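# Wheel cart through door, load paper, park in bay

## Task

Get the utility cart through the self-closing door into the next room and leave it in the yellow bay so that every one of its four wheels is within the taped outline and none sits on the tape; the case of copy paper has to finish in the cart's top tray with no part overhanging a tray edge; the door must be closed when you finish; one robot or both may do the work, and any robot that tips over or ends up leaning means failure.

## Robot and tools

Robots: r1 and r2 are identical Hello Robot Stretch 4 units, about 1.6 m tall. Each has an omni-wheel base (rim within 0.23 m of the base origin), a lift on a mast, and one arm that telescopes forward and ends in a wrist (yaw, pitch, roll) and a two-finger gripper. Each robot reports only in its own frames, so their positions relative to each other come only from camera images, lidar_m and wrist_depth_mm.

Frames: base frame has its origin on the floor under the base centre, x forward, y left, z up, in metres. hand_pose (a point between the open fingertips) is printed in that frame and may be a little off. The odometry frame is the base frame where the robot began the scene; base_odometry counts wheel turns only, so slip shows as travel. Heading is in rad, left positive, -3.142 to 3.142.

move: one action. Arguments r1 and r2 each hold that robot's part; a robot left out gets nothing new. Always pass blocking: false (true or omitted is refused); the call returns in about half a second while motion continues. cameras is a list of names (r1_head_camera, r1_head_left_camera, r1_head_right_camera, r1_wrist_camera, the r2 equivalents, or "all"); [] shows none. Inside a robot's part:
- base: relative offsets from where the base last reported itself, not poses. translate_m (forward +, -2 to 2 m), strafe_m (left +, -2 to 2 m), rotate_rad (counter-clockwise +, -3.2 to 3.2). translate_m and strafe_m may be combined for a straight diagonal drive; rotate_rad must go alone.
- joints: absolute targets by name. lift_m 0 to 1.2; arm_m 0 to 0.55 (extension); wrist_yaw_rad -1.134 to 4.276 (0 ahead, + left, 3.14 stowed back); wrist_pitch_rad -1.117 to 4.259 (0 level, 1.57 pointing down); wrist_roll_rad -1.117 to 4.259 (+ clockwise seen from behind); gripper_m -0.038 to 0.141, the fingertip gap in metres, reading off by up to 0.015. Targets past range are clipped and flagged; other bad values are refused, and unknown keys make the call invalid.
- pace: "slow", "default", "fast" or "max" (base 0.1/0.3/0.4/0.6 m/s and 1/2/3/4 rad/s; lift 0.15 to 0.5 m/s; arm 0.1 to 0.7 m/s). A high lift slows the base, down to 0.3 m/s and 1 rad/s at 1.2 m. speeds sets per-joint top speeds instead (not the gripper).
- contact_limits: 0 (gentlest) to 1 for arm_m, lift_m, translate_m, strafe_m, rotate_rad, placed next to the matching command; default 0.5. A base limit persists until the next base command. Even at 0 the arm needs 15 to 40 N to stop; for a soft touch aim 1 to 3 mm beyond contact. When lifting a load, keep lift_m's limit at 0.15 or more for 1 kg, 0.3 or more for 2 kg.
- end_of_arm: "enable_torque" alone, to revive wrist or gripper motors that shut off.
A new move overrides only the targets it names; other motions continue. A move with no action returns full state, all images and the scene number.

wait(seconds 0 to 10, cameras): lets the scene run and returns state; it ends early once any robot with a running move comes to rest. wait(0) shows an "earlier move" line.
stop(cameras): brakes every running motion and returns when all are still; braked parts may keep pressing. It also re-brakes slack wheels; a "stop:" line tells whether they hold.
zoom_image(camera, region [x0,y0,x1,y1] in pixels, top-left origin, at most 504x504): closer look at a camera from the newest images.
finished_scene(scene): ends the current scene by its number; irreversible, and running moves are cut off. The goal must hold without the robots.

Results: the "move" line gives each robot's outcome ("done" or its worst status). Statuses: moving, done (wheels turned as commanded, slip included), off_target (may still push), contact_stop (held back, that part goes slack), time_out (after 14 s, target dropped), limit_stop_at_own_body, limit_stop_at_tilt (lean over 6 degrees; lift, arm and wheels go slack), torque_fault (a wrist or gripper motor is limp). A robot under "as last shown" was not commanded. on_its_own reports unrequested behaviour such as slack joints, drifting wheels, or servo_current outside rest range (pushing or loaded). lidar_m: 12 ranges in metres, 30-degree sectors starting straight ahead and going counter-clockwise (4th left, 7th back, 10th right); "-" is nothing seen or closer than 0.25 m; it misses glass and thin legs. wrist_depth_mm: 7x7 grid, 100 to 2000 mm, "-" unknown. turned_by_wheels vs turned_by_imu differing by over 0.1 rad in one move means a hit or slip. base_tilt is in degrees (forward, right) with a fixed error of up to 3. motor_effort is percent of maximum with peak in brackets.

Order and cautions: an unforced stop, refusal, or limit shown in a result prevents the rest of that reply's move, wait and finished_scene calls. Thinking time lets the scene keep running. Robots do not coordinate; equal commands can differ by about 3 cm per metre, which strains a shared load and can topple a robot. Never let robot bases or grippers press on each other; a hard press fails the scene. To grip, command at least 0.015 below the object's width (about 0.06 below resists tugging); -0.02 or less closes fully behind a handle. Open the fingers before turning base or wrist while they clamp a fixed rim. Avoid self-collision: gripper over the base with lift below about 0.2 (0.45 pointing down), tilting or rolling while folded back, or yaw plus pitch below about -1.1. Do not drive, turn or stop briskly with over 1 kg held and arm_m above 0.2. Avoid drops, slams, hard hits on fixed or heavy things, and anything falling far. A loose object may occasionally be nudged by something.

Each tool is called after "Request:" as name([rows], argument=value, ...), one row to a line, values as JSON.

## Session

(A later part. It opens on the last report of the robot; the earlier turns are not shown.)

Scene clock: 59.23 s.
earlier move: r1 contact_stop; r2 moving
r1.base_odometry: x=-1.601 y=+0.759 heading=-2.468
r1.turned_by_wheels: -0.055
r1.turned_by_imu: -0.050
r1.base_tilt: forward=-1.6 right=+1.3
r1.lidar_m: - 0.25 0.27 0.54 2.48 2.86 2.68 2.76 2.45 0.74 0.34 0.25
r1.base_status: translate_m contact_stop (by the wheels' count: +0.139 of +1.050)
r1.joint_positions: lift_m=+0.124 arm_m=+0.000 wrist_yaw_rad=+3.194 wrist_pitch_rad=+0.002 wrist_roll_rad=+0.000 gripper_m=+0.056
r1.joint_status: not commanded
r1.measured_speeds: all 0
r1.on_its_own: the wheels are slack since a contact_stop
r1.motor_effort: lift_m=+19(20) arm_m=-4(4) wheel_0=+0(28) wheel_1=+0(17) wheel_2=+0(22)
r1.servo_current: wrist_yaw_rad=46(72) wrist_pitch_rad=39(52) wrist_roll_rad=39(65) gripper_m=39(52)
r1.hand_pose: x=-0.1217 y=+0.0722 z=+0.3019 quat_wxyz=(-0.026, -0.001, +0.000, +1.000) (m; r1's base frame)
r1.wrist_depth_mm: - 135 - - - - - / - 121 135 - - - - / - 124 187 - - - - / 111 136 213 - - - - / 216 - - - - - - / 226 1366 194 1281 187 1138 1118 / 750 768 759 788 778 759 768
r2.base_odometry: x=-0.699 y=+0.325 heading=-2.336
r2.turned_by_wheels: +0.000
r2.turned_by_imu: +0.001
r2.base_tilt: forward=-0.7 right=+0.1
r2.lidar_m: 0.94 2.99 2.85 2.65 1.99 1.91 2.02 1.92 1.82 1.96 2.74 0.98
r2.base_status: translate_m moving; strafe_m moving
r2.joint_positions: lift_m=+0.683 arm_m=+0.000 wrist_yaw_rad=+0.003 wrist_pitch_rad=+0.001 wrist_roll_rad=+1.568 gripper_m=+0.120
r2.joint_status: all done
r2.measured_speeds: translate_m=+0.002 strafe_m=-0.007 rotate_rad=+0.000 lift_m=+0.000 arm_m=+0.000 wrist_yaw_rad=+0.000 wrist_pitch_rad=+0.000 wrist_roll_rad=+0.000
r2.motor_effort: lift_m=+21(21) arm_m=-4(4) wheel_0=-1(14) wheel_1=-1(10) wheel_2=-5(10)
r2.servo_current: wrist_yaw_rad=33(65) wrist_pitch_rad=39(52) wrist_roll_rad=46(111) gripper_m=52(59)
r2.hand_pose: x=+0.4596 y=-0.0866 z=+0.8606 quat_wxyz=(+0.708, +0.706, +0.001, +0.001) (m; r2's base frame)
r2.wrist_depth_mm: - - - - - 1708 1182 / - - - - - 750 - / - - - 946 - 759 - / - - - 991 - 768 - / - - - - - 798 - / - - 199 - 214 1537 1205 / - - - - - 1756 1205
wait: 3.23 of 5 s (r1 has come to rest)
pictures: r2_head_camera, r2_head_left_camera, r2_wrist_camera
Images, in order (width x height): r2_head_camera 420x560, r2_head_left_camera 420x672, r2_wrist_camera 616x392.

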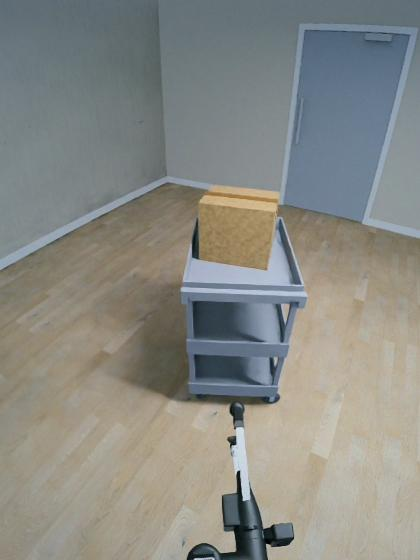

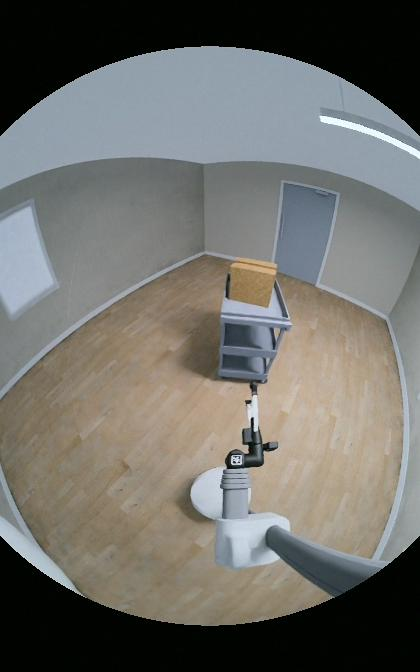

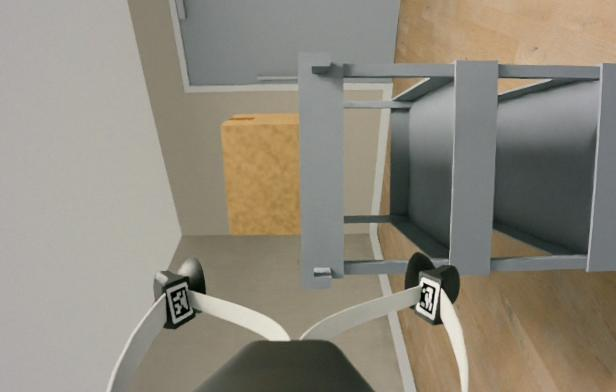

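Request:
move(blocking=false, r1={"base":{"translate_m":0.95},"pace":"slow","contact_limits":{"translate_m":0.75}}, r2={"base":{"rotate_rad":-0.12}})

Request:
wait(seconds=1.5, cameras=["r1_head_left_camera"])

Request:
move(blocking=false, r2={"base":{"translate_m":0.38},"joints":{"arm_m":0.09}})

Request:
wait(seconds=3, cameras=["r2_wrist_camera","r2_head_camera","r1_head_left_camera"])

Scene clock: 73.60 s.
earlier move: r2 done
move: r1 moving; r2 moving
r1.base_odometry: x=-1.610 y=+0.751 heading=-2.466
r1.turned_by_wheels: +0.001
r1.turned_by_imu: +0.001
r1.base_tilt: forward=-1.7 right=+1.3
r1.lidar_m: - 0.25 0.26 0.54 2.48 2.86 2.69 2.74 2.43 0.68 0.32 0.25
r1.base_status: translate_m moving
r1.joint_positions: lift_m=+0.124 arm_m=+0.000 wrist_yaw_rad=+3.194 wrist_pitch_rad=+0.002 wrist_roll_rad=+0.000 gripper_m=+0.056
r1.joint_status: not commanded
r1.measured_speeds: translate_m=+0.045 strafe_m=+0.001 rotate_rad=+0.000 lift_m=+0.000 arm_m=+0.000 wrist_yaw_rad=+0.000 wrist_pitch_rad=+0.000 wrist_roll_rad=+0.000
r1.motor_effort: lift_m=+19(20) arm_m=-4(4) wheel_0=+22(24) wheel_1=+15(16) wheel_2=-18(22)
r1.servo_current: wrist_yaw_rad=46(59) wrist_pitch_rad=39(52) wrist_roll_rad=26(65) gripper_m=39(39)
r1.contact_limits: translate_m 0.75
r1.hand_pose: x=-0.1217 y=+0.0722 z=+0.3019 quat_wxyz=(-0.026, -0.001, +0.000, +1.000) (m; r1's base frame)
r1.wrist_depth_mm: - 135 - - - - - / - 120 135 - - - - / - 123 177 - - - - / 110 135 211 - - - - / 216 - - - - - - / 227 1336 193 1182 187 1160 1078 / 750 750 750 798 788 768 750
r2.base_odometry: x=-0.699 y=+0.325 heading=-2.455
r2.turned_by_wheels: -0.119
r2.turned_by_imu: -0.116
r2.base_tilt: forward=-0.7 right=+0.1
r2.lidar_m: 0.94 3.11 2.87 2.95 2.04 1.91 1.94 1.99 1.84 1.90 2.43 0.99
r2.base_status: rotate_rad moving
r2.joint_positions: lift_m=+0.683 arm_m=+0.000 wrist_yaw_rad=+0.003 wrist_pitch_rad=+0.001 wrist_roll_rad=+1.568 gripper_m=+0.120
r2.joint_status: not commanded
r2.measured_speeds: translate_m=+0.000 strafe_m=+0.000 rotate_rad=-0.017 lift_m=+0.000 arm_m=+0.000 wrist_yaw_rad=+0.000 wrist_pitch_rad=+0.000 wrist_roll_rad=+0.000
r2.motor_effort: lift_m=+21(21) arm_m=-4(4) wheel_0=+4(8) wheel_1=+3(9) wheel_2=+5(10)
r2.servo_current: wrist_yaw_rad=46(52) wrist_pitch_rad=46(46) wrist_roll_rad=46(59) gripper_m=46(52)
r2.hand_pose: x=+0.4595 y=-0.0867 z=+0.8606 quat_wxyz=(+0.708, +0.706, +0.001, +0.001) (m; r2's base frame)
r2.wrist_depth_mm: - - - - - 1708 1182 / - - - - - 1708 1182 / - - - - - 788 - / - - - 976 - 788 - / - - 1025 1008 - 788 - / - - 198 723 198 1430 - / - - - - - 1708 1205
pictures: none

Scene clock: 73.90 s.
earlier move: r1 moving; r2 done
r1.base_odometry: x=-1.625 y=+0.739 heading=-2.467
r1.turned_by_wheels: +0.000
r1.turned_by_imu: +0.000
r1.base_tilt: forward=-1.6 right=+1.2
r1.lidar_m: - 0.25 0.25 0.53 2.48 2.87 2.72 2.79 2.43 0.61 0.35 0.25
r1.base_status: translate_m moving
r1.joint_positions: lift_m=+0.124 arm_m=+0.000 wrist_yaw_rad=+3.194 wrist_pitch_rad=+0.002 wrist_roll_rad=+0.000 gripper_m=+0.056
r1.joint_status: not commanded
r1.measured_speeds: translate_m=+0.076 strafe_m=+0.000 rotate_rad=+0.005 lift_m=+0.000 arm_m=+0.000 wrist_yaw_rad=+0.000 wrist_pitch_rad=+0.000 wrist_roll_rad=+0.000
r1.motor_effort: lift_m=+19(20) arm_m=-3(4) wheel_0=+20(24) wheel_1=+15(16) wheel_2=-22(23)
r1.servo_current: wrist_yaw_rad=52(59) wrist_pitch_rad=39(52) wrist_roll_rad=52(72) gripper_m=39(46)
r1.contact_limits: translate_m 0.75
r1.hand_pose: x=-0.1217 y=+0.0722 z=+0.3019 quat_wxyz=(-0.026, -0.001, +0.000, +1.000) (m; r1's base frame)
r1.wrist_depth_mm: - 135 - - - - - / - 120 135 - - - - / - 123 177 - - - - / 110 136 212 - - - - / 215 - - - - - - / 226 1366 193 1182 187 1118 1098 / 759 750 750 788 788 759 759
r2.base_odometry: x=-0.699 y=+0.325 heading=-2.455
r2.turned_by_wheels: +0.000
r2.turned_by_imu: +0.000
r2.base_tilt: forward=-0.7 right=+0.0
r2.lidar_m: 0.95 3.08 2.87 2.93 2.07 1.90 1.97 1.97 1.84 1.89 2.43 1.01
r2.base_status: done
r2.joint_positions: lift_m=+0.683 arm_m=+0.000 wrist_yaw_rad=+0.003 wrist_pitch_rad=+0.001 wrist_roll_rad=+1.568 gripper_m=+0.120
r2.joint_status: not commanded
r2.measured_speeds: all 0
r2.motor_effort: lift_m=+21(21) arm_m=-4(4) wheel_0=+3(8) wheel_1=+2(9) wheel_2=+5(10)
r2.servo_current: wrist_yaw_rad=46(52) wrist_pitch_rad=52(52) wrist_roll_rad=52(59) gripper_m=59(59)
r2.hand_pose: x=+0.4595 y=-0.0867 z=+0.8606 quat_wxyz=(+0.708, +0.706, +0.001, +0.001) (m; r2's base frame)
r2.wrist_depth_mm: - - - - - 1756 1182 / - - - - - 1661 1182 / - - - - - 788 - / - - - 976 - 788 - / - - 1042 1008 - 788 - / - - 199 732 197 1397 - / - - - - - 1756 1205
wait: 0.30 of 1.5 s (r2 has come to rest)
pictures: r1_head_left_camera
Images, in order (width x height): r1_head_left_camera 420x672.

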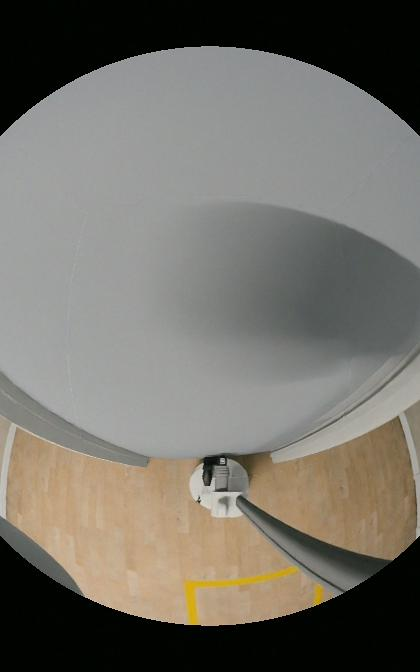

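Scene clock: 74.40 s.
earlier move: r1 moving
move: r2 moving
r1.base_odometry: x=-1.663 y=+0.709 heading=-2.467
r1.turned_by_wheels: +0.000
r1.turned_by_imu: -0.001
r1.base_tilt: forward=-1.6 right=+1.2
r1.lidar_m: 0.25 0.25 0.25 0.46 2.48 2.91 2.76 2.84 2.42 0.42 0.40 0.25
r1.base_status: translate_m moving
r1.joint_positions: lift_m=+0.124 arm_m=+0.000 wrist_yaw_rad=+3.194 wrist_pitch_rad=+0.002 wrist_roll_rad=+0.000 gripper_m=+0.056
r1.joint_status: not commanded
r1.measured_speeds: translate_m=+0.103 strafe_m=+0.001 rotate_rad=-0.003 lift_m=+0.000 arm_m=+0.000 wrist_yaw_rad=+0.000 wrist_pitch_rad=+0.000 wrist_roll_rad=+0.000
r1.motor_effort: lift_m=+19(20) arm_m=-4(4) wheel_0=+16(22) wheel_1=+14(15) wheel_2=-20(23)
r1.servo_current: wrist_yaw_rad=46(59) wrist_pitch_rad=39(52) wrist_roll_rad=52(59) gripper_m=39(46)
r1.contact_limits: translate_m 0.75
r1.hand_pose: x=-0.1217 y=+0.0722 z=+0.3019 quat_wxyz=(-0.026, -0.001, +0.000, +1.000) (m; r1's base frame)
r1.wrist_depth_mm: - 135 - - - - - / - 120 135 - - - - / - 123 177 - - - - / 110 135 212 - - - - / 215 - - - - - - / 1008 1205 193 1078 187 1118 1098 / 741 741 750 788 768 759 750
r2.base_odometry: x=-0.724 y=+0.306 heading=-2.455
r2.turned_by_wheels: +0.000
r2.turned_by_imu: +0.000
r2.base_tilt: forward=-0.7 right=+0.0
r2.lidar_m: 0.92 3.09 2.86 2.95 2.10 1.92 1.96 2.00 1.87 1.90 2.44 0.97
r2.base_status: translate_m moving
r2.joint_positions: lift_m=+0.683 arm_m=+0.050 wrist_yaw_rad=+0.003 wrist_pitch_rad=+0.001 wrist_roll_rad=+1.568 gripper_m=+0.120
r2.joint_status: arm_m moving
r2.measured_speeds: translate_m=+0.120 strafe_m=-0.001 rotate_rad=+0.001 lift_m=+0.000 arm_m=+0.182 wrist_yaw_rad=+0.000 wrist_pitch_rad=+0.000 wrist_roll_rad=+0.000
r2.motor_effort: lift_m=+21(21) arm_m=+6(10) wheel_0=+5(9) wheel_1=+7(8) wheel_2=-13(13)
r2.servo_current: wrist_yaw_rad=52(52) wrist_pitch_rad=39(52) wrist_roll_rad=52(52) gripper_m=52(59)
r2.hand_pose: x=+0.5097 y=-0.0867 z=+0.8606 quat_wxyz=(+0.708, +0.706, +0.001, +0.001) (m; r2's base frame)
r2.wrist_depth_mm: - - - - - 1708 1160 / - - - - - 1708 1160 / - - - - - 707 - / - - 991 904 - 715 - / - - 960 931 - 699 - / - - 198 707 196 699 - / - - - - - 1756 1182
pictures: none

Scene clock: 76.67 s.
earlier move: r1 moving; r2 done
r1.base_odometry: x=-1.840 y=+0.567 heading=-2.467
r1.turned_by_wheels: +0.000
r1.turned_by_imu: +0.001
r1.base_tilt: forward=-1.6 right=+1.3
r1.lidar_m: 0.25 - 0.25 0.25 0.55 3.15 3.00 3.06 0.46 0.40 2.33 0.30
r1.base_status: translate_m moving
r1.joint_positions: lift_m=+0.124 arm_m=-0.001 wrist_yaw_rad=+3.209 wrist_pitch_rad=+0.002 wrist_roll_rad=+0.000 gripper_m=+0.056
r1.joint_status: not commanded
r1.measured_speeds: translate_m=+0.098 strafe_m=-0.001 rotate_rad=-0.005 lift_m=+0.000 arm_m=+0.000 wrist_yaw_rad=+0.000 wrist_pitch_rad=+0.000 wrist_roll_rad=+0.000
r1.motor_effort: lift_m=+19(20) arm_m=+12(12) wheel_0=+10(22) wheel_1=+16(18) wheel_2=-16(23)
r1.servo_current: wrist_yaw_rad=111(111) wrist_pitch_rad=39(52) wrist_roll_rad=46(72) gripper_m=39(52)
r1.contact_limits: translate_m 0.75
r1.hand_pose: x=-0.1234 y=+0.0679 z=+0.3019 quat_wxyz=(-0.034, -0.001, +0.000, +0.999) (m; r1's base frame)
r1.wrist_depth_mm: - - 131 - - - - / - - 131 - - - - / - 113 132 - - - - / - 132 177 - - - - / 196 - - - - - - / 213 1205 193 1205 187 1160 1138 / 212 750 759 788 798 768 798
r2.base_odometry: x=-0.993 y=+0.085 heading=-2.455
r2.turned_by_wheels: +0.000
r2.turned_by_imu: +0.001
r2.base_tilt: forward=-0.7 right=+0.0
r2.lidar_m: 0.55 0.61 2.69 2.74 2.41 2.25 2.29 2.15 2.01 2.04 2.65 0.62
r2.base_status: done
r2.joint_positions: lift_m=+0.683 arm_m=+0.090 wrist_yaw_rad=+0.003 wrist_pitch_rad=+0.001 wrist_roll_rad=+1.568 gripper_m=+0.120
r2.joint_status: all done
r2.measured_speeds: all 0
r2.motor_effort: lift_m=+21(21) arm_m=+7(10) wheel_0=+3(12) wheel_1=+4(9) wheel_2=-1(14)
r2.servo_current: wrist_yaw_rad=39(65) wrist_pitch_rad=33(52) wrist_roll_rad=46(59) gripper_m=52(59)
r2.hand_pose: x=+0.5493 y=-0.0867 z=+0.8606 quat_wxyz=(+0.708, +0.706, +0.001, +0.001) (m; r2's base frame)
r2.wrist_depth_mm: - - - 257 322 1366 1042 / - - - 319 320 1618 480 / - - - 320 319 831 - / - - 525 319 320 917 - / - - 539 319 320 - - / - - 200 260 200 - - / - - 580 - - 1863 -
wait: 2.27 of 3 s (r2 has come to rest)
pictures: r1_head_left_camera, r2_head_camera, r2_wrist_camera
Images, in order (width x height): r1_head_left_camera 420x672, r2_head_camera 420x560, r2_wrist_camera 616x392.

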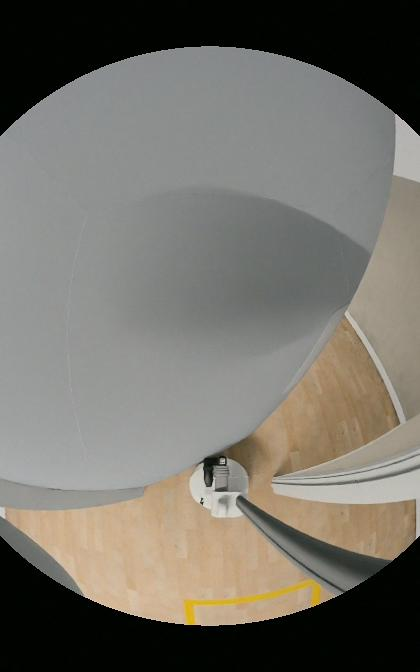

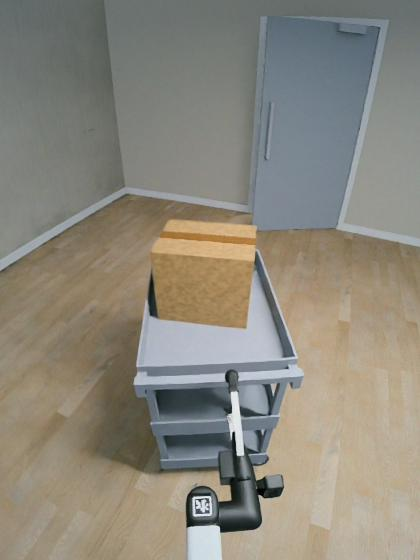

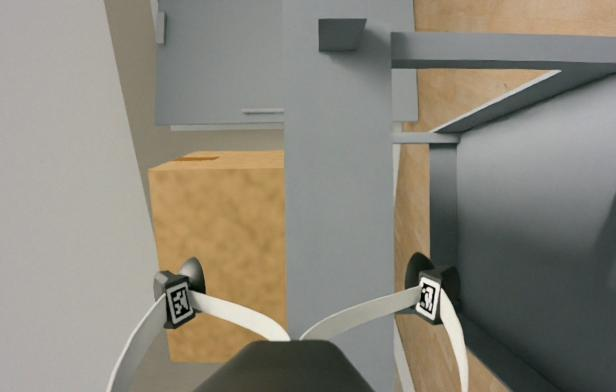

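Request:
move(blocking=false, r2={"joints":{"arm_m":0.147},"contact_limits":{"arm_m":0.1}})

Request:
wait(seconds=1, cameras=[])

Request:
move(blocking=false, r2={"joints":{"gripper_m":-0.025}})

Request:
wait(seconds=2.5, cameras=[])

Request:
wait(seconds=3, cameras=["r2_wrist_camera","r1_head_left_camera","r1_head_camera"])

Scene clock: 84.93 s.
earlier move: r1 done
move: r2 moving
r1.base_odometry: x=-2.342 y=+0.165 heading=-2.467
r1.turned_by_wheels: +0.000
r1.turned_by_imu: -0.001
r1.base_tilt: forward=-1.6 right=+1.3
r1.lidar_m: 1.64 0.25 3.12 0.25 0.26 0.59 3.67 0.74 0.90 2.06 2.27 2.95
r1.base_status: done
r1.joint_positions: lift_m=+0.124 arm_m=+0.000 wrist_yaw_rad=+3.196 wrist_pitch_rad=+0.002 wrist_roll_rad=+0.000 gripper_m=+0.056
r1.joint_status: not commanded
r1.measured_speeds: all 0
r1.motor_effort: lift_m=+19(20) arm_m=+4(5) wheel_0=+2(3) wheel_1=+10(10) wheel_2=-4(4)
r1.servo_current: wrist_yaw_rad=78(78) wrist_pitch_rad=39(46) wrist_roll_rad=46(59) gripper_m=39(46)
r1.contact_limits: translate_m 0.75
r1.hand_pose: x=-0.1219 y=+0.0715 z=+0.3019 quat_wxyz=(-0.027, -0.001, +0.000, +1.000) (m; r1's base frame)
r1.wrist_depth_mm: - 132 132 - - - 496 / - 116 133 - - - 504 / - 114 138 - - - 525 / - 134 185 - - - 640 / 205 1756 - - - - 654 / 220 1118 194 1182 187 1118 647 / 216 750 750 798 778 768 640
r2.base_odometry: x=-0.993 y=+0.085 heading=-2.455
r2.turned_by_wheels: +0.000
r2.turned_by_imu: +0.001
r2.base_tilt: forward=-0.6 right=+0.1
r2.lidar_m: 0.57 0.62 2.71 2.74 2.41 2.24 2.31 2.18 1.99 2.03 2.67 0.57
r2.base_status: not commanded
r2.joint_positions: lift_m=+0.683 arm_m=+0.134 wrist_yaw_rad=+0.003 wrist_pitch_rad=+0.001 wrist_roll_rad=+1.568 gripper_m=+0.120
r2.joint_status: arm_m moving
r2.measured_speeds: translate_m=+0.000 strafe_m=+0.000 rotate_rad=+0.000 lift_m=+0.000 arm_m=+0.107 wrist_yaw_rad=+0.000 wrist_pitch_rad=+0.000 wrist_roll_rad=+0.000
r2.motor_effort: lift_m=+21(21) arm_m=+10(12) wheel_0=+3(3) wheel_1=+4(4) wheel_2=-1(2)
r2.servo_current: wrist_yaw_rad=52(59) wrist_pitch_rad=39(46) wrist_roll_rad=52(52) gripper_m=52(59)
r2.contact_limits: arm_m 0.1
r2.hand_pose: x=+0.5936 y=-0.0867 z=+0.8606 quat_wxyz=(+0.708, +0.706, +0.001, +0.001) (m; r2's base frame)
r2.wrist_depth_mm: - - - 253 277 282 282 / - - - 216 277 1708 591 / - - - 217 277 842 - / - - 477 217 276 891 - / - - 492 218 276 866 - / - - 200 218 200 - - / - - 530 - - 1863 -
pictures: none

Scene clock: 85.47 s.
earlier move: r2 done
r1.base_odometry: x=-2.342 y=+0.165 heading=-2.467
r1.turned_by_wheels: +0.000
r1.turned_by_imu: +0.000
r1.base_tilt: forward=-1.6 right=+1.3
r1.lidar_m: 1.62 0.25 3.12 0.25 0.25 0.58 3.67 0.75 0.89 2.08 2.27 2.94
r1.base_status: done
r1.joint_positions: lift_m=+0.124 arm_m=+0.000 wrist_yaw_rad=+3.196 wrist_pitch_rad=+0.002 wrist_roll_rad=+0.000 gripper_m=+0.056
r1.joint_status: not commanded
r1.measured_speeds: all 0
r1.motor_effort: lift_m=+20(20) arm_m=+5(5) wheel_0=+2(3) wheel_1=+10(10) wheel_2=-4(4)
r1.servo_current: wrist_yaw_rad=46(78) wrist_pitch_rad=46(46) wrist_roll_rad=72(72) gripper_m=39(46)
r1.contact_limits: translate_m 0.75
r1.hand_pose: x=-0.1219 y=+0.0715 z=+0.3019 quat_wxyz=(-0.027, -0.001, +0.000, +1.000) (m; r1's base frame)
r1.wrist_depth_mm: - 133 132 - - - 492 / - 116 133 - - - 504 / - 114 138 - - - 521 / - 134 185 - - - 640 / 204 1756 - - - - 647 / 220 1098 194 1160 188 1160 640 / 218 750 759 798 778 759 647
r2.base_odometry: x=-0.993 y=+0.085 heading=-2.455
r2.turned_by_wheels: +0.000
r2.turned_by_imu: +0.000
r2.base_tilt: forward=-0.7 right=+0.0
r2.lidar_m: 0.56 0.59 2.71 2.77 2.42 2.25 2.32 2.14 2.00 2.04 2.64 0.59
r2.base_status: not commanded
r2.joint_positions: lift_m=+0.683 arm_m=+0.147 wrist_yaw_rad=+0.003 wrist_pitch_rad=+0.001 wrist_roll_rad=+1.568 gripper_m=+0.120
r2.joint_status: all done
r2.measured_speeds: all 0
r2.motor_effort: lift_m=+21(21) arm_m=+7(12) wheel_0=+3(3) wheel_1=+4(4) wheel_2=-1(2)
r2.servo_current: wrist_yaw_rad=39(59) wrist_pitch_rad=39(46) wrist_roll_rad=52(59) gripper_m=52(59)
r2.contact_limits: arm_m 0.1
r2.hand_pose: x=+0.6063 y=-0.0867 z=+0.8606 quat_wxyz=(+0.708, +0.706, +0.001, +0.001) (m; r2's base frame)
r2.wrist_depth_mm: - - - 201 260 274 272 / - - - 202 262 1756 597 / - - - 202 262 831 - / - - 466 202 262 866 - / - - 477 202 263 854 - / - - 200 203 200 - - / - - 512 - 263 1863 -
wait: 0.53 of 1 s (r2 has come to rest)
pictures: none
No camera images: "cameras" was empty.

Scene clock: 85.97 s.
move: r2 moving
r1: as last shown
r1.lidar_m: 1.63 0.25 3.13 0.25 0.25 0.54 3.66 0.75 0.90 2.06 2.27 2.93
r1.motor_effort: lift_m=+19(20) arm_m=+4(5) wheel_0=+2(3) wheel_1=+10(10) wheel_2=-4(4)
r1.servo_current: wrist_yaw_rad=59(59) wrist_pitch_rad=46(46) wrist_roll_rad=52(72) gripper_m=39(46)
r1.contact_limits: translate_m 0.75
r1.wrist_depth_mm: - 133 132 - - - 496 / - 116 132 - - - 508 / - 114 138 - - - 525 / - 134 185 - - - 647 / 206 1708 - - - - 661 / 220 1098 193 1182 188 1118 654 / 217 768 750 788 778 768 640
r2.base_odometry: x=-0.993 y=+0.085 heading=-2.455
r2.turned_by_wheels: +0.000
r2.turned_by_imu: +0.000
r2.base_tilt: forward=-0.7 right=+0.1
r2.lidar_m: 0.57 0.59 2.71 2.78 2.38 2.24 2.31 2.15 2.01 2.05 2.62 0.59
r2.base_status: not commanded
r2.joint_positions: lift_m=+0.683 arm_m=+0.147 wrist_yaw_rad=+0.003 wrist_pitch_rad=+0.001 wrist_roll_rad=+1.568 gripper_m=+0.106
r2.joint_status: gripper_m moving
r2.measured_speeds: all 0
r2.motor_effort: lift_m=+21(21) arm_m=+8(8) wheel_0=+3(3) wheel_1=+4(4) wheel_2=-1(2)
r2.servo_current: wrist_yaw_rad=52(65) wrist_pitch_rad=39(46) wrist_roll_rad=39(59) gripper_m=104(104)
r2.contact_limits: arm_m 0.1
r2.hand_pose: x=+0.6063 y=-0.0867 z=+0.8606 quat_wxyz=(+0.708, +0.706, +0.001, +0.001) (m; r2's base frame)
r2.wrist_depth_mm: - - - 201 262 274 272 / - - - 202 262 1708 591 / - - - 202 262 820 - / - - 466 202 262 854 - / - - 480 202 262 854 - / - - 196 203 190 - - / - - 517 - 263 - -
pictures: none

Scene clock: 87.67 s.
earlier move: r2 done
r1.base_odometry: x=-2.342 y=+0.165 heading=-2.467
r1.turned_by_wheels: +0.000
r1.turned_by_imu: +0.000
r1.base_tilt: forward=-1.6 right=+1.3
r1.lidar_m: 1.62 0.25 3.12 0.25 0.25 0.57 3.66 0.72 0.90 2.04 2.27 2.95
r1.base_status: not commanded
r1.joint_positions: lift_m=+0.124 arm_m=+0.000 wrist_yaw_rad=+3.196 wrist_pitch_rad=+0.002 wrist_roll_rad=+0.000 gripper_m=+0.056
r1.joint_status: not commanded
r1.measured_speeds: all 0
r1.motor_effort: lift_m=+20(20) arm_m=+5(5) wheel_0=+3(3) wheel_1=+9(10) wheel_2=-4(4)
r1.servo_current: wrist_yaw_rad=33(72) wrist_pitch_rad=39(52) wrist_roll_rad=52(72) gripper_m=46(46)
r1.contact_limits: translate_m 0.75
r1.hand_pose: x=-0.1219 y=+0.0715 z=+0.3019 quat_wxyz=(-0.027, -0.001, +0.000, +1.000) (m; r1's base frame)
r1.wrist_depth_mm: - 133 133 - - - 492 / - 116 133 - - - 500 / - 114 138 - - - 525 / - 134 185 - - - 654 / 204 1661 - - - - 647 / 219 1098 194 1160 188 1138 647 / 218 741 750 798 788 750 634
r2.base_odometry: x=-0.993 y=+0.085 heading=-2.455
r2.turned_by_wheels: +0.000
r2.turned_by_imu: +0.000
r2.base_tilt: forward=-0.7 right=+0.1
r2.lidar_m: 0.55 0.61 2.72 2.76 2.43 2.25 2.31 2.16 1.99 2.03 2.67 0.60
r2.base_status: not commanded
r2.joint_positions: lift_m=+0.683 arm_m=+0.147 wrist_yaw_rad=+0.003 wrist_pitch_rad=+0.001 wrist_roll_rad=+1.568 gripper_m=-0.023
r2.joint_status: all done
r2.measured_speeds: all 0
r2.motor_effort: lift_m=+21(21) arm_m=+4(8) wheel_0=+3(3) wheel_1=+4(4) wheel_2=+0(2)
r2.servo_current: wrist_yaw_rad=52(65) wrist_pitch_rad=46(46) wrist_roll_rad=46(59) gripper_m=163(293)
r2.contact_limits: arm_m 0.1
r2.hand_pose: x=+0.6065 y=-0.0867 z=+0.8606 quat_wxyz=(+0.708, +0.706, +0.001, +0.001) (m; r2's base frame)
r2.wrist_depth_mm: - - - 194 252 278 277 / - - - 195 253 1708 559 / - - - 195 254 854 - / - 466 466 196 256 866 - / - - 477 196 257 854 - / - - 185 198 179 842 - / - 159 517 - 257 1618 -
wait: 1.70 of 2.5 s (r2 has come to rest)
pictures: none
No camera images: "cameras" was empty.

Scene clock: 90.67 s.
r1.base_odometry: x=-2.342 y=+0.165 heading=-2.467
r1.turned_by_wheels: +0.000
r1.turned_by_imu: +0.000
r1.base_tilt: forward=-1.6 right=+1.3
r1.lidar_m: 1.61 0.25 3.11 0.25 0.25 0.58 3.68 0.76 0.90 2.06 2.27 2.95
r1.base_status: not commanded
r1.joint_positions: lift_m=+0.124 arm_m=+0.000 wrist_yaw_rad=+3.196 wrist_pitch_rad=+0.002 wrist_roll_rad=+0.000 gripper_m=+0.056
r1.joint_status: not commanded
r1.measured_speeds: all 0
r1.motor_effort: lift_m=+19(20) arm_m=+5(5) wheel_0=+3(3) wheel_1=+9(10) wheel_2=-4(4)
r1.servo_current: wrist_yaw_rad=59(72) wrist_pitch_rad=46(52) wrist_roll_rad=52(72) gripper_m=39(46)
r1.contact_limits: translate_m 0.75
r1.hand_pose: x=-0.1219 y=+0.0715 z=+0.3019 quat_wxyz=(-0.027, -0.001, +0.000, +1.000) (m; r1's base frame)
r1.wrist_depth_mm: - 133 133 - - - 492 / - 116 132 - - - 504 / - 114 138 - - - 525 / - 134 185 - - - 647 / 205 1708 - - - - 654 / 219 1098 193 1160 187 1118 647 / 217 750 750 788 778 759 647
r2.base_odometry: x=-0.993 y=+0.085 heading=-2.455
r2.turned_by_wheels: +0.000
r2.turned_by_imu: +0.000
r2.base_tilt: forward=-0.7 right=+0.0
r2.lidar_m: 0.57 0.60 2.70 2.76 2.44 2.25 2.31 2.16 2.00 2.04 2.65 0.59
r2.base_status: not commanded
r2.joint_positions: lift_m=+0.683 arm_m=+0.147 wrist_yaw_rad=+0.003 wrist_pitch_rad=+0.001 wrist_roll_rad=+1.568 gripper_m=-0.023
r2.joint_status: all done
r2.measured_speeds: all 0
r2.motor_effort: lift_m=+21(21) arm_m=+4(8) wheel_0=+3(3) wheel_1=+4(4) wheel_2=-1(2)
r2.servo_current: wrist_yaw_rad=46(65) wrist_pitch_rad=39(46) wrist_roll_rad=46(59) gripper_m=169(293)
r2.contact_limits: arm_m 0.1
r2.hand_pose: x=+0.6065 y=-0.0867 z=+0.8606 quat_wxyz=(+0.708, +0.706, +0.001, +0.001) (m; r2's base frame)
r2.wrist_depth_mm: - - - 193 253 279 277 / - - - 194 253 1708 559 / - - - 195 255 842 - / - 469 462 195 256 866 - / - - 477 196 256 854 - / - - 185 197 178 842 - / - 159 517 - 258 1618 -
wait: 3.00 s; at rest by 0.27 s
pictures: r1_head_camera, r1_head_left_camera, r2_wrist_camera
Images, in order (width x height): r1_head_camera 420x560, r1_head_left_camera 420x672, r2_wrist_camera 616x392.

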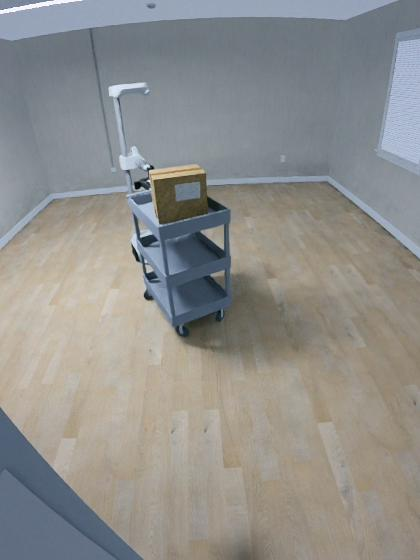

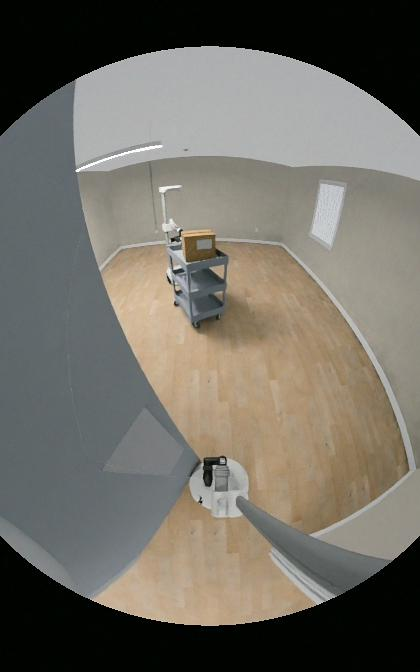

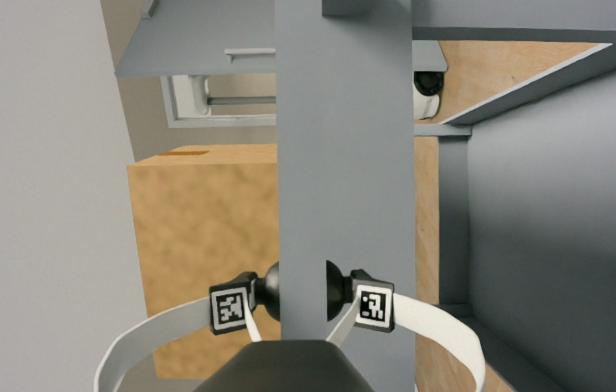

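Request:
move(blocking=false, r1={"base":{"translate_m":0.08,"strafe_m":0.5},"pace":"slow","contact_limits":{"translate_m":0.6}}, r2={"base":{"translate_m":0.03,"strafe_m":-0.44},"contact_limits":{"strafe_m":0.8}})

Request:
wait(seconds=4, cameras=[])

Request:
move(blocking=false, r2={"base":{"rotate_rad":0.394},"pace":"slow","contact_limits":{"rotate_rad":0.8}})

Request:
wait(seconds=3, cameras=["r2_head_camera","r2_head_left_camera","r1_head_left_camera"])

Request:
wait(seconds=3, cameras=["r2_head_camera","r2_head_left_camera","r1_head_left_camera"])

Scene clock: 104.40 s.
move: r1 moving; r2 moving
r1.base_odometry: x=-2.336 y=+0.154 heading=-2.467
r1.turned_by_wheels: +0.000
r1.turned_by_imu: -0.001
r1.base_tilt: forward=-1.6 right=+1.3
r1.lidar_m: 1.62 0.25 3.15 0.25 0.27 0.52 3.66 0.77 0.94 2.03 2.29 2.97
r1.base_status: translate_m moving; strafe_m moving
r1.joint_positions: lift_m=+0.124 arm_m=+0.000 wrist_yaw_rad=+3.196 wrist_pitch_rad=+0.002 wrist_roll_rad=+0.000 gripper_m=+0.056
r1.joint_status: not commanded
r1.measured_speeds: translate_m=+0.007 strafe_m=+0.051 rotate_rad=+0.003 lift_m=+0.000 arm_m=+0.000 wrist_yaw_rad=+0.000 wrist_pitch_rad=+0.000 wrist_roll_rad=+0.000
r1.motor_effort: lift_m=+19(20) arm_m=+4(5) wheel_0=-13(13) wheel_1=+11(13) wheel_2=-3(6)
r1.servo_current: wrist_yaw_rad=52(72) wrist_pitch_rad=46(52) wrist_roll_rad=46(59) gripper_m=39(46)
r1.contact_limits: translate_m 0.6
r1.hand_pose: x=-0.1219 y=+0.0715 z=+0.3019 quat_wxyz=(-0.027, -0.001, +0.000, +1.000) (m; r1's base frame)
r1.wrist_depth_mm: - 133 133 - - - 539 / - 116 133 - - - 473 / - 114 138 - - - 477 / - 134 185 - - - 488 / 205 1708 - - - - 488 / 220 1118 194 1182 187 1118 492 / 218 750 750 788 788 759 585
r2.base_odometry: x=-1.017 y=+0.110 heading=-2.454
r2.turned_by_wheels: +0.001
r2.turned_by_imu: +0.002
r2.base_tilt: forward=-0.7 right=+0.1
r2.lidar_m: 0.56 0.59 2.74 2.82 2.44 2.27 2.31 2.12 1.97 2.02 2.59 0.59
r2.base_status: translate_m moving; strafe_m moving
r2.joint_positions: lift_m=+0.683 arm_m=+0.147 wrist_yaw_rad=+0.008 wrist_pitch_rad=+0.001 wrist_roll_rad=+1.568 gripper_m=-0.023
r2.joint_status: not commanded
r2.measured_speeds: translate_m=+0.008 strafe_m=-0.135 rotate_rad=+0.006 lift_m=+0.000 arm_m=+0.000 wrist_yaw_rad=+0.000 wrist_pitch_rad=+0.000 wrist_roll_rad=+0.000
r2.motor_effort: lift_m=+21(21) arm_m=+4(4) wheel_0=+22(22) wheel_1=-7(10) wheel_2=+0(2)
r2.servo_current: wrist_yaw_rad=72(72) wrist_pitch_rad=46(46) wrist_roll_rad=39(52) gripper_m=137(163)
r2.contact_limits: arm_m 0.1; strafe_m 0.8
r2.hand_pose: x=+0.6070 y=-0.0850 z=+0.8606 quat_wxyz=(+0.708, +0.706, +0.003, +0.003) (m; r2's base frame)
r2.wrist_depth_mm: - - - 194 253 270 259 / - - - 194 253 1708 1118 / - - - 195 255 842 - / - 469 455 196 257 854 - / - - 480 196 257 854 - / - - 186 196 180 - - / - 160 517 - 257 1808 -
pictures: none

Scene clock: 106.73 s.
earlier move: r1 moving; r2 done
r1.base_odometry: x=-2.226 y=-0.041 heading=-2.468
r1.turned_by_wheels: +0.000
r1.turned_by_imu: +0.001
r1.base_tilt: forward=-1.6 right=+1.3
r1.lidar_m: 1.66 0.25 0.25 - 0.25 0.34 3.73 0.94 0.97 2.25 2.51 3.25
r1.base_status: translate_m moving; strafe_m moving
r1.joint_positions: lift_m=+0.124 arm_m=+0.000 wrist_yaw_rad=+3.196 wrist_pitch_rad=+0.002 wrist_roll_rad=+0.000 gripper_m=+0.056
r1.joint_status: not commanded
r1.measured_speeds: translate_m=+0.015 strafe_m=+0.099 rotate_rad=+0.003 lift_m=+0.000 arm_m=+0.000 wrist_yaw_rad=+0.000 wrist_pitch_rad=+0.000 wrist_roll_rad=+0.000
r1.motor_effort: lift_m=+20(20) arm_m=+4(5) wheel_0=-13(15) wheel_1=+7(13) wheel_2=-4(6)
r1.servo_current: wrist_yaw_rad=65(72) wrist_pitch_rad=33(52) wrist_roll_rad=65(65) gripper_m=39(52)
r1.contact_limits: translate_m 0.6
r1.hand_pose: x=-0.1219 y=+0.0715 z=+0.3019 quat_wxyz=(-0.027, -0.001, +0.000, +1.000) (m; r1's base frame)
r1.wrist_depth_mm: - 133 132 - - 407 245 / - 116 133 - - 413 249 / - 114 138 - - 373 251 / - 134 186 - - 379 254 / 205 - - - - 382 256 / 220 1205 195 1205 187 382 257 / 218 759 759 809 778 306 255
r2.base_odometry: x=-1.295 y=+0.406 heading=-2.455
r2.turned_by_wheels: -0.001
r2.turned_by_imu: +0.003
r2.base_tilt: forward=-0.7 right=+0.0
r2.lidar_m: 0.38 0.43 3.10 3.14 2.65 2.46 2.52 1.74 1.61 1.63 2.15 0.70
r2.base_status: done
r2.joint_positions: lift_m=+0.683 arm_m=+0.147 wrist_yaw_rad=+0.005 wrist_pitch_rad=+0.001 wrist_roll_rad=+1.568 gripper_m=-0.023
r2.joint_status: not commanded
r2.measured_speeds: all 0
r2.motor_effort: lift_m=+20(21) arm_m=+4(4) wheel_0=+4(22) wheel_1=-1(10) wheel_2=-4(6)
r2.servo_current: wrist_yaw_rad=52(72) wrist_pitch_rad=39(46) wrist_roll_rad=46(59) gripper_m=137(163)
r2.contact_limits: arm_m 0.1; strafe_m 0.8
r2.hand_pose: x=+0.6067 y=-0.0861 z=+0.8607 quat_wxyz=(+0.708, +0.706, +0.002, +0.001) (m; r2's base frame)
r2.wrist_depth_mm: - - - - - 1661 1182 / - - - - - 1708 1182 / - - - 351 - 1499 1138 / - - - 312 353 1618 459 / - - - 220 294 1756 508 / - - 186 193 178 654 - / - 160 424 - 229 - -
wait: 2.33 of 4 s (r2 has come to rest)
pictures: none
No camera images: "cameras" was empty.

Scene clock: 107.23 s.
earlier move: r1 moving
move: r2 moving
r1.base_odometry: x=-2.201 y=-0.084 heading=-2.467
r1.turned_by_wheels: +0.001
r1.turned_by_imu: +0.001
r1.base_tilt: forward=-1.6 right=+1.3
r1.lidar_m: 1.61 0.26 0.25 - 0.25 0.31 3.74 0.99 0.97 2.25 2.54 3.31
r1.base_status: translate_m moving; strafe_m moving
r1.joint_positions: lift_m=+0.124 arm_m=+0.000 wrist_yaw_rad=+3.196 wrist_pitch_rad=+0.002 wrist_roll_rad=+0.000 gripper_m=+0.056
r1.joint_status: not commanded
r1.measured_speeds: translate_m=+0.014 strafe_m=+0.098 rotate_rad=+0.002 lift_m=+0.000 arm_m=+0.000 wrist_yaw_rad=+0.000 wrist_pitch_rad=+0.000 wrist_roll_rad=+0.000
r1.motor_effort: lift_m=+19(20) arm_m=+4(5) wheel_0=-8(14) wheel_1=+12(12) wheel_2=-4(4)
r1.servo_current: wrist_yaw_rad=65(65) wrist_pitch_rad=46(52) wrist_roll_rad=46(59) gripper_m=46(46)
r1.contact_limits: translate_m 0.6
r1.hand_pose: x=-0.1219 y=+0.0715 z=+0.3019 quat_wxyz=(-0.027, -0.001, +0.000, +1.000) (m; r1's base frame)
r1.wrist_depth_mm: - 133 132 - - 375 221 / - 116 132 - - 345 224 / - 114 138 - - 351 227 / - 134 185 - - 355 229 / 205 - - - - 357 230 / 220 1255 193 1182 188 355 230 / 218 741 750 788 778 268 229
r2.base_odometry: x=-1.295 y=+0.406 heading=-2.332
r2.turned_by_wheels: +0.123
r2.turned_by_imu: +0.119
r2.base_tilt: forward=-0.7 right=+0.1
r2.lidar_m: 0.42 0.55 3.11 3.28 2.52 2.45 2.28 1.65 1.62 1.72 2.41 0.64
r2.base_status: rotate_rad moving
r2.joint_positions: lift_m=+0.683 arm_m=+0.147 wrist_yaw_rad=-0.011 wrist_pitch_rad=+0.001 wrist_roll_rad=+1.568 gripper_m=-0.024
r2.joint_status: not commanded
r2.measured_speeds: translate_m=-0.006 strafe_m=-0.001 rotate_rad=+0.439 lift_m=+0.000 arm_m=+0.000 wrist_yaw_rad=-0.054 wrist_pitch_rad=+0.000 wrist_roll_rad=+0.000
r2.motor_effort: lift_m=+20(21) arm_m=+4(4) wheel_0=-14(16) wheel_1=-12(12) wheel_2=-17(17)
r2.servo_current: wrist_yaw_rad=72(72) wrist_pitch_rad=39(46) wrist_roll_rad=59(59) gripper_m=98(143)
r2.contact_limits: arm_m 0.1; rotate_rad 0.8
r2.hand_pose: x=+0.6053 y=-0.0906 z=+0.8607 quat_wxyz=(+0.708, +0.706, -0.004, -0.004) (m; r2's base frame)
r2.wrist_depth_mm: - - - - - 1661 1138 / - - - 315 - 1576 1182 / - - - 247 353 1499 421 / - - - 212 287 1708 484 / - - - 187 247 1921 - / - - 188 160 179 - - / - 413 407 - 204 - -
pictures: none

Scene clock: 108.27 s.
earlier move: r1 moving; r2 done
r1.base_odometry: x=-2.150 y=-0.174 heading=-2.467
r1.turned_by_wheels: +0.000
r1.turned_by_imu: +0.001
r1.base_tilt: forward=-1.6 right=+1.2
r1.lidar_m: 1.58 0.28 0.25 - 0.25 0.26 0.66 1.18 1.06 2.34 2.64 3.44
r1.base_status: translate_m moving; strafe_m moving
r1.joint_positions: lift_m=+0.124 arm_m=+0.000 wrist_yaw_rad=+3.196 wrist_pitch_rad=+0.002 wrist_roll_rad=+0.000 gripper_m=+0.056
r1.joint_status: not commanded
r1.measured_speeds: translate_m=+0.015 strafe_m=+0.099 rotate_rad=+0.000 lift_m=+0.000 arm_m=+0.000 wrist_yaw_rad=+0.000 wrist_pitch_rad=+0.000 wrist_roll_rad=+0.000
r1.motor_effort: lift_m=+19(20) arm_m=+4(5) wheel_0=-7(14) wheel_1=+13(14) wheel_2=-3(5)
r1.servo_current: wrist_yaw_rad=39(65) wrist_pitch_rad=46(52) wrist_roll_rad=52(65) gripper_m=39(46)
r1.contact_limits: translate_m 0.6
r1.hand_pose: x=-0.1219 y=+0.0715 z=+0.3019 quat_wxyz=(-0.027, -0.001, +0.000, +1.000) (m; r1's base frame)
r1.wrist_depth_mm: - 133 133 - 477 267 193 / - 116 133 - 484 270 195 / - 114 138 - 496 272 197 / - 135 185 - 496 274 198 / 205 - - - 508 276 198 / 219 1229 194 1182 188 276 199 / 219 759 759 788 449 225 198
r2.base_odometry: x=-1.295 y=+0.406 heading=-2.062
r2.turned_by_wheels: +0.270
r2.turned_by_imu: +0.198
r2.base_tilt: forward=-0.6 right=+0.1
r2.lidar_m: 0.50 0.54 3.13 2.92 2.51 2.48 1.92 1.62 1.62 1.87 3.15 0.58
r2.base_status: done
r2.joint_positions: lift_m=+0.683 arm_m=+0.147 wrist_yaw_rad=+0.002 wrist_pitch_rad=+0.001 wrist_roll_rad=+1.568 gripper_m=-0.024
r2.joint_status: not commanded
r2.measured_speeds: all 0
r2.motor_effort: lift_m=+20(21) arm_m=+3(4) wheel_0=-4(20) wheel_1=-4(14) wheel_2=-6(30)
r2.servo_current: wrist_yaw_rad=46(150) wrist_pitch_rad=33(46) wrist_roll_rad=39(65) gripper_m=78(143)
r2.contact_limits: arm_m 0.1; rotate_rad 0.8
r2.hand_pose: x=+0.6065 y=-0.0868 z=+0.8607 quat_wxyz=(+0.708, +0.706, +0.001, +0.000) (m; r2's base frame)
r2.wrist_depth_mm: - - - 206 273 283 282 / - - - 199 263 1661 1182 / - - - 191 252 1863 - / - - 449 185 244 842 - / - 449 445 181 238 820 - / - 445 186 175 179 - - / - 449 449 - 225 - -
wait: 1.03 of 3 s (r2 has come to rest)
pictures: r1_head_left_camera, r2_head_camera, r2_head_left_camera
Images, in order (width x height): r1_head_left_camera 420x672, r2_head_camera 420x560, r2_head_left_camera 420x672.

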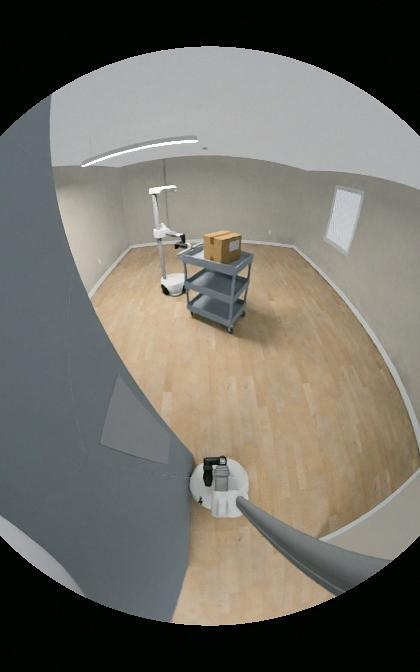

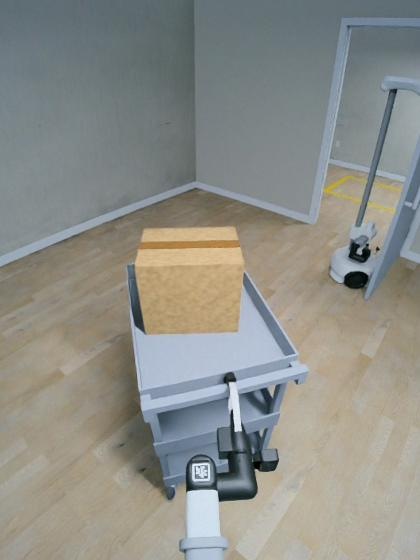

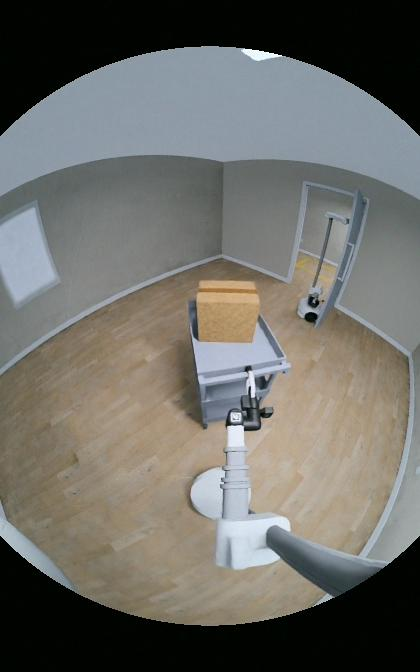

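Scene clock: 110.17 s.
earlier move: r1 done
r1.base_odometry: x=-2.093 y=-0.275 heading=-2.467
r1.turned_by_wheels: +0.000
r1.turned_by_imu: +0.001
r1.base_tilt: forward=-1.6 right=+1.3
r1.lidar_m: 1.53 2.39 0.25 - 0.25 0.25 0.48 3.85 1.15 2.43 2.76 3.62
r1.base_status: done
r1.joint_positions: lift_m=+0.124 arm_m=+0.000 wrist_yaw_rad=+3.196 wrist_pitch_rad=+0.002 wrist_roll_rad=+0.000 gripper_m=+0.056
r1.joint_status: not commanded
r1.measured_speeds: all 0
r1.motor_effort: lift_m=+20(20) arm_m=+5(5) wheel_0=-5(14) wheel_1=+8(14) wheel_2=-1(5)
r1.servo_current: wrist_yaw_rad=46(65) wrist_pitch_rad=46(52) wrist_roll_rad=39(72) gripper_m=46(46)
r1.contact_limits: translate_m 0.6
r1.hand_pose: x=-0.1219 y=+0.0715 z=+0.3019 quat_wxyz=(-0.027, -0.001, +0.000, +1.000) (m; r1's base frame)
r1.wrist_depth_mm: - 133 132 - 382 234 182 / - 116 132 - 387 236 183 / - 114 138 - 392 238 185 / - 134 185 - 397 240 186 / 204 - - - 397 241 187 / 219 1205 194 1098 192 229 187 / 218 750 750 143 368 216 186
r2.base_odometry: x=-1.295 y=+0.406 heading=-2.062
r2.turned_by_wheels: +0.000
r2.turned_by_imu: +0.000
r2.base_tilt: forward=-0.7 right=+0.0
r2.lidar_m: 0.50 0.54 3.11 2.94 2.47 2.45 1.88 1.62 1.63 1.86 3.12 0.59
r2.base_status: done
r2.joint_positions: lift_m=+0.683 arm_m=+0.147 wrist_yaw_rad=+0.002 wrist_pitch_rad=+0.001 wrist_roll_rad=+1.568 gripper_m=-0.024
r2.joint_status: not commanded
r2.measured_speeds: all 0
r2.motor_effort: lift_m=+20(21) arm_m=-2(4) wheel_0=-3(20) wheel_1=-4(14) wheel_2=-6(30)
r2.servo_current: wrist_yaw_rad=52(150) wrist_pitch_rad=39(46) wrist_roll_rad=52(65) gripper_m=78(143)
r2.contact_limits: arm_m 0.1; rotate_rad 0.8
r2.hand_pose: x=+0.6065 y=-0.0868 z=+0.8607 quat_wxyz=(+0.708, +0.706, +0.001, +0.000) (m; r2's base frame)
r2.wrist_depth_mm: - - - 206 273 282 281 / - - - 198 263 1661 1182 / - - - 190 252 1808 - / - - 442 185 245 842 - / - 445 445 180 237 820 - / - 449 186 174 180 - - / - 449 449 - 225 - -
wait: 1.90 of 3 s (r1 has come to rest)
pictures: r1_head_left_camera, r2_head_camera, r2_head_left_camera
Images, in order (width x height): r1_head_left_camera 420x672, r2_head_camera 420x560, r2_head_left_camera 420x672.

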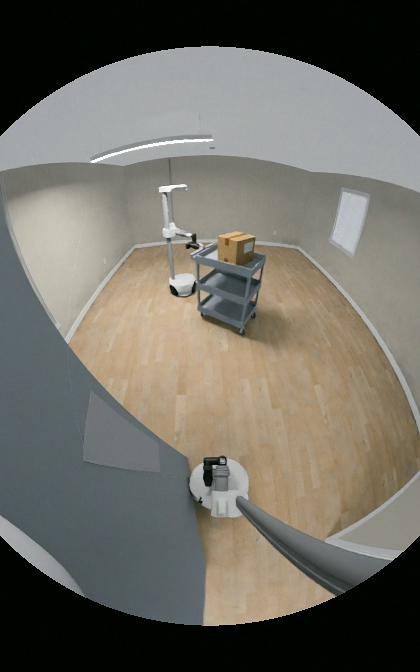

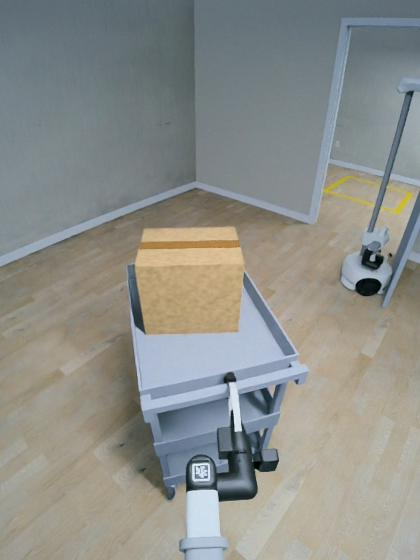

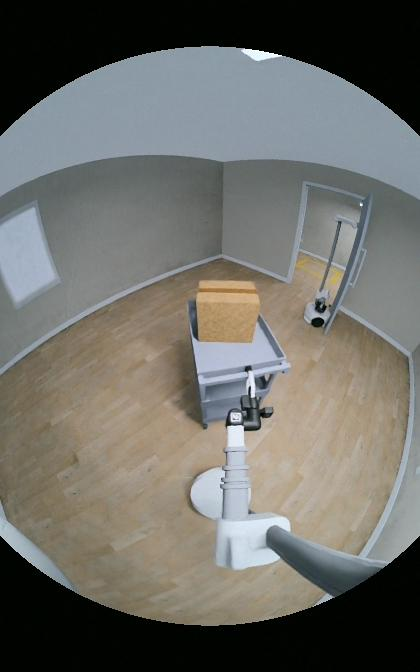

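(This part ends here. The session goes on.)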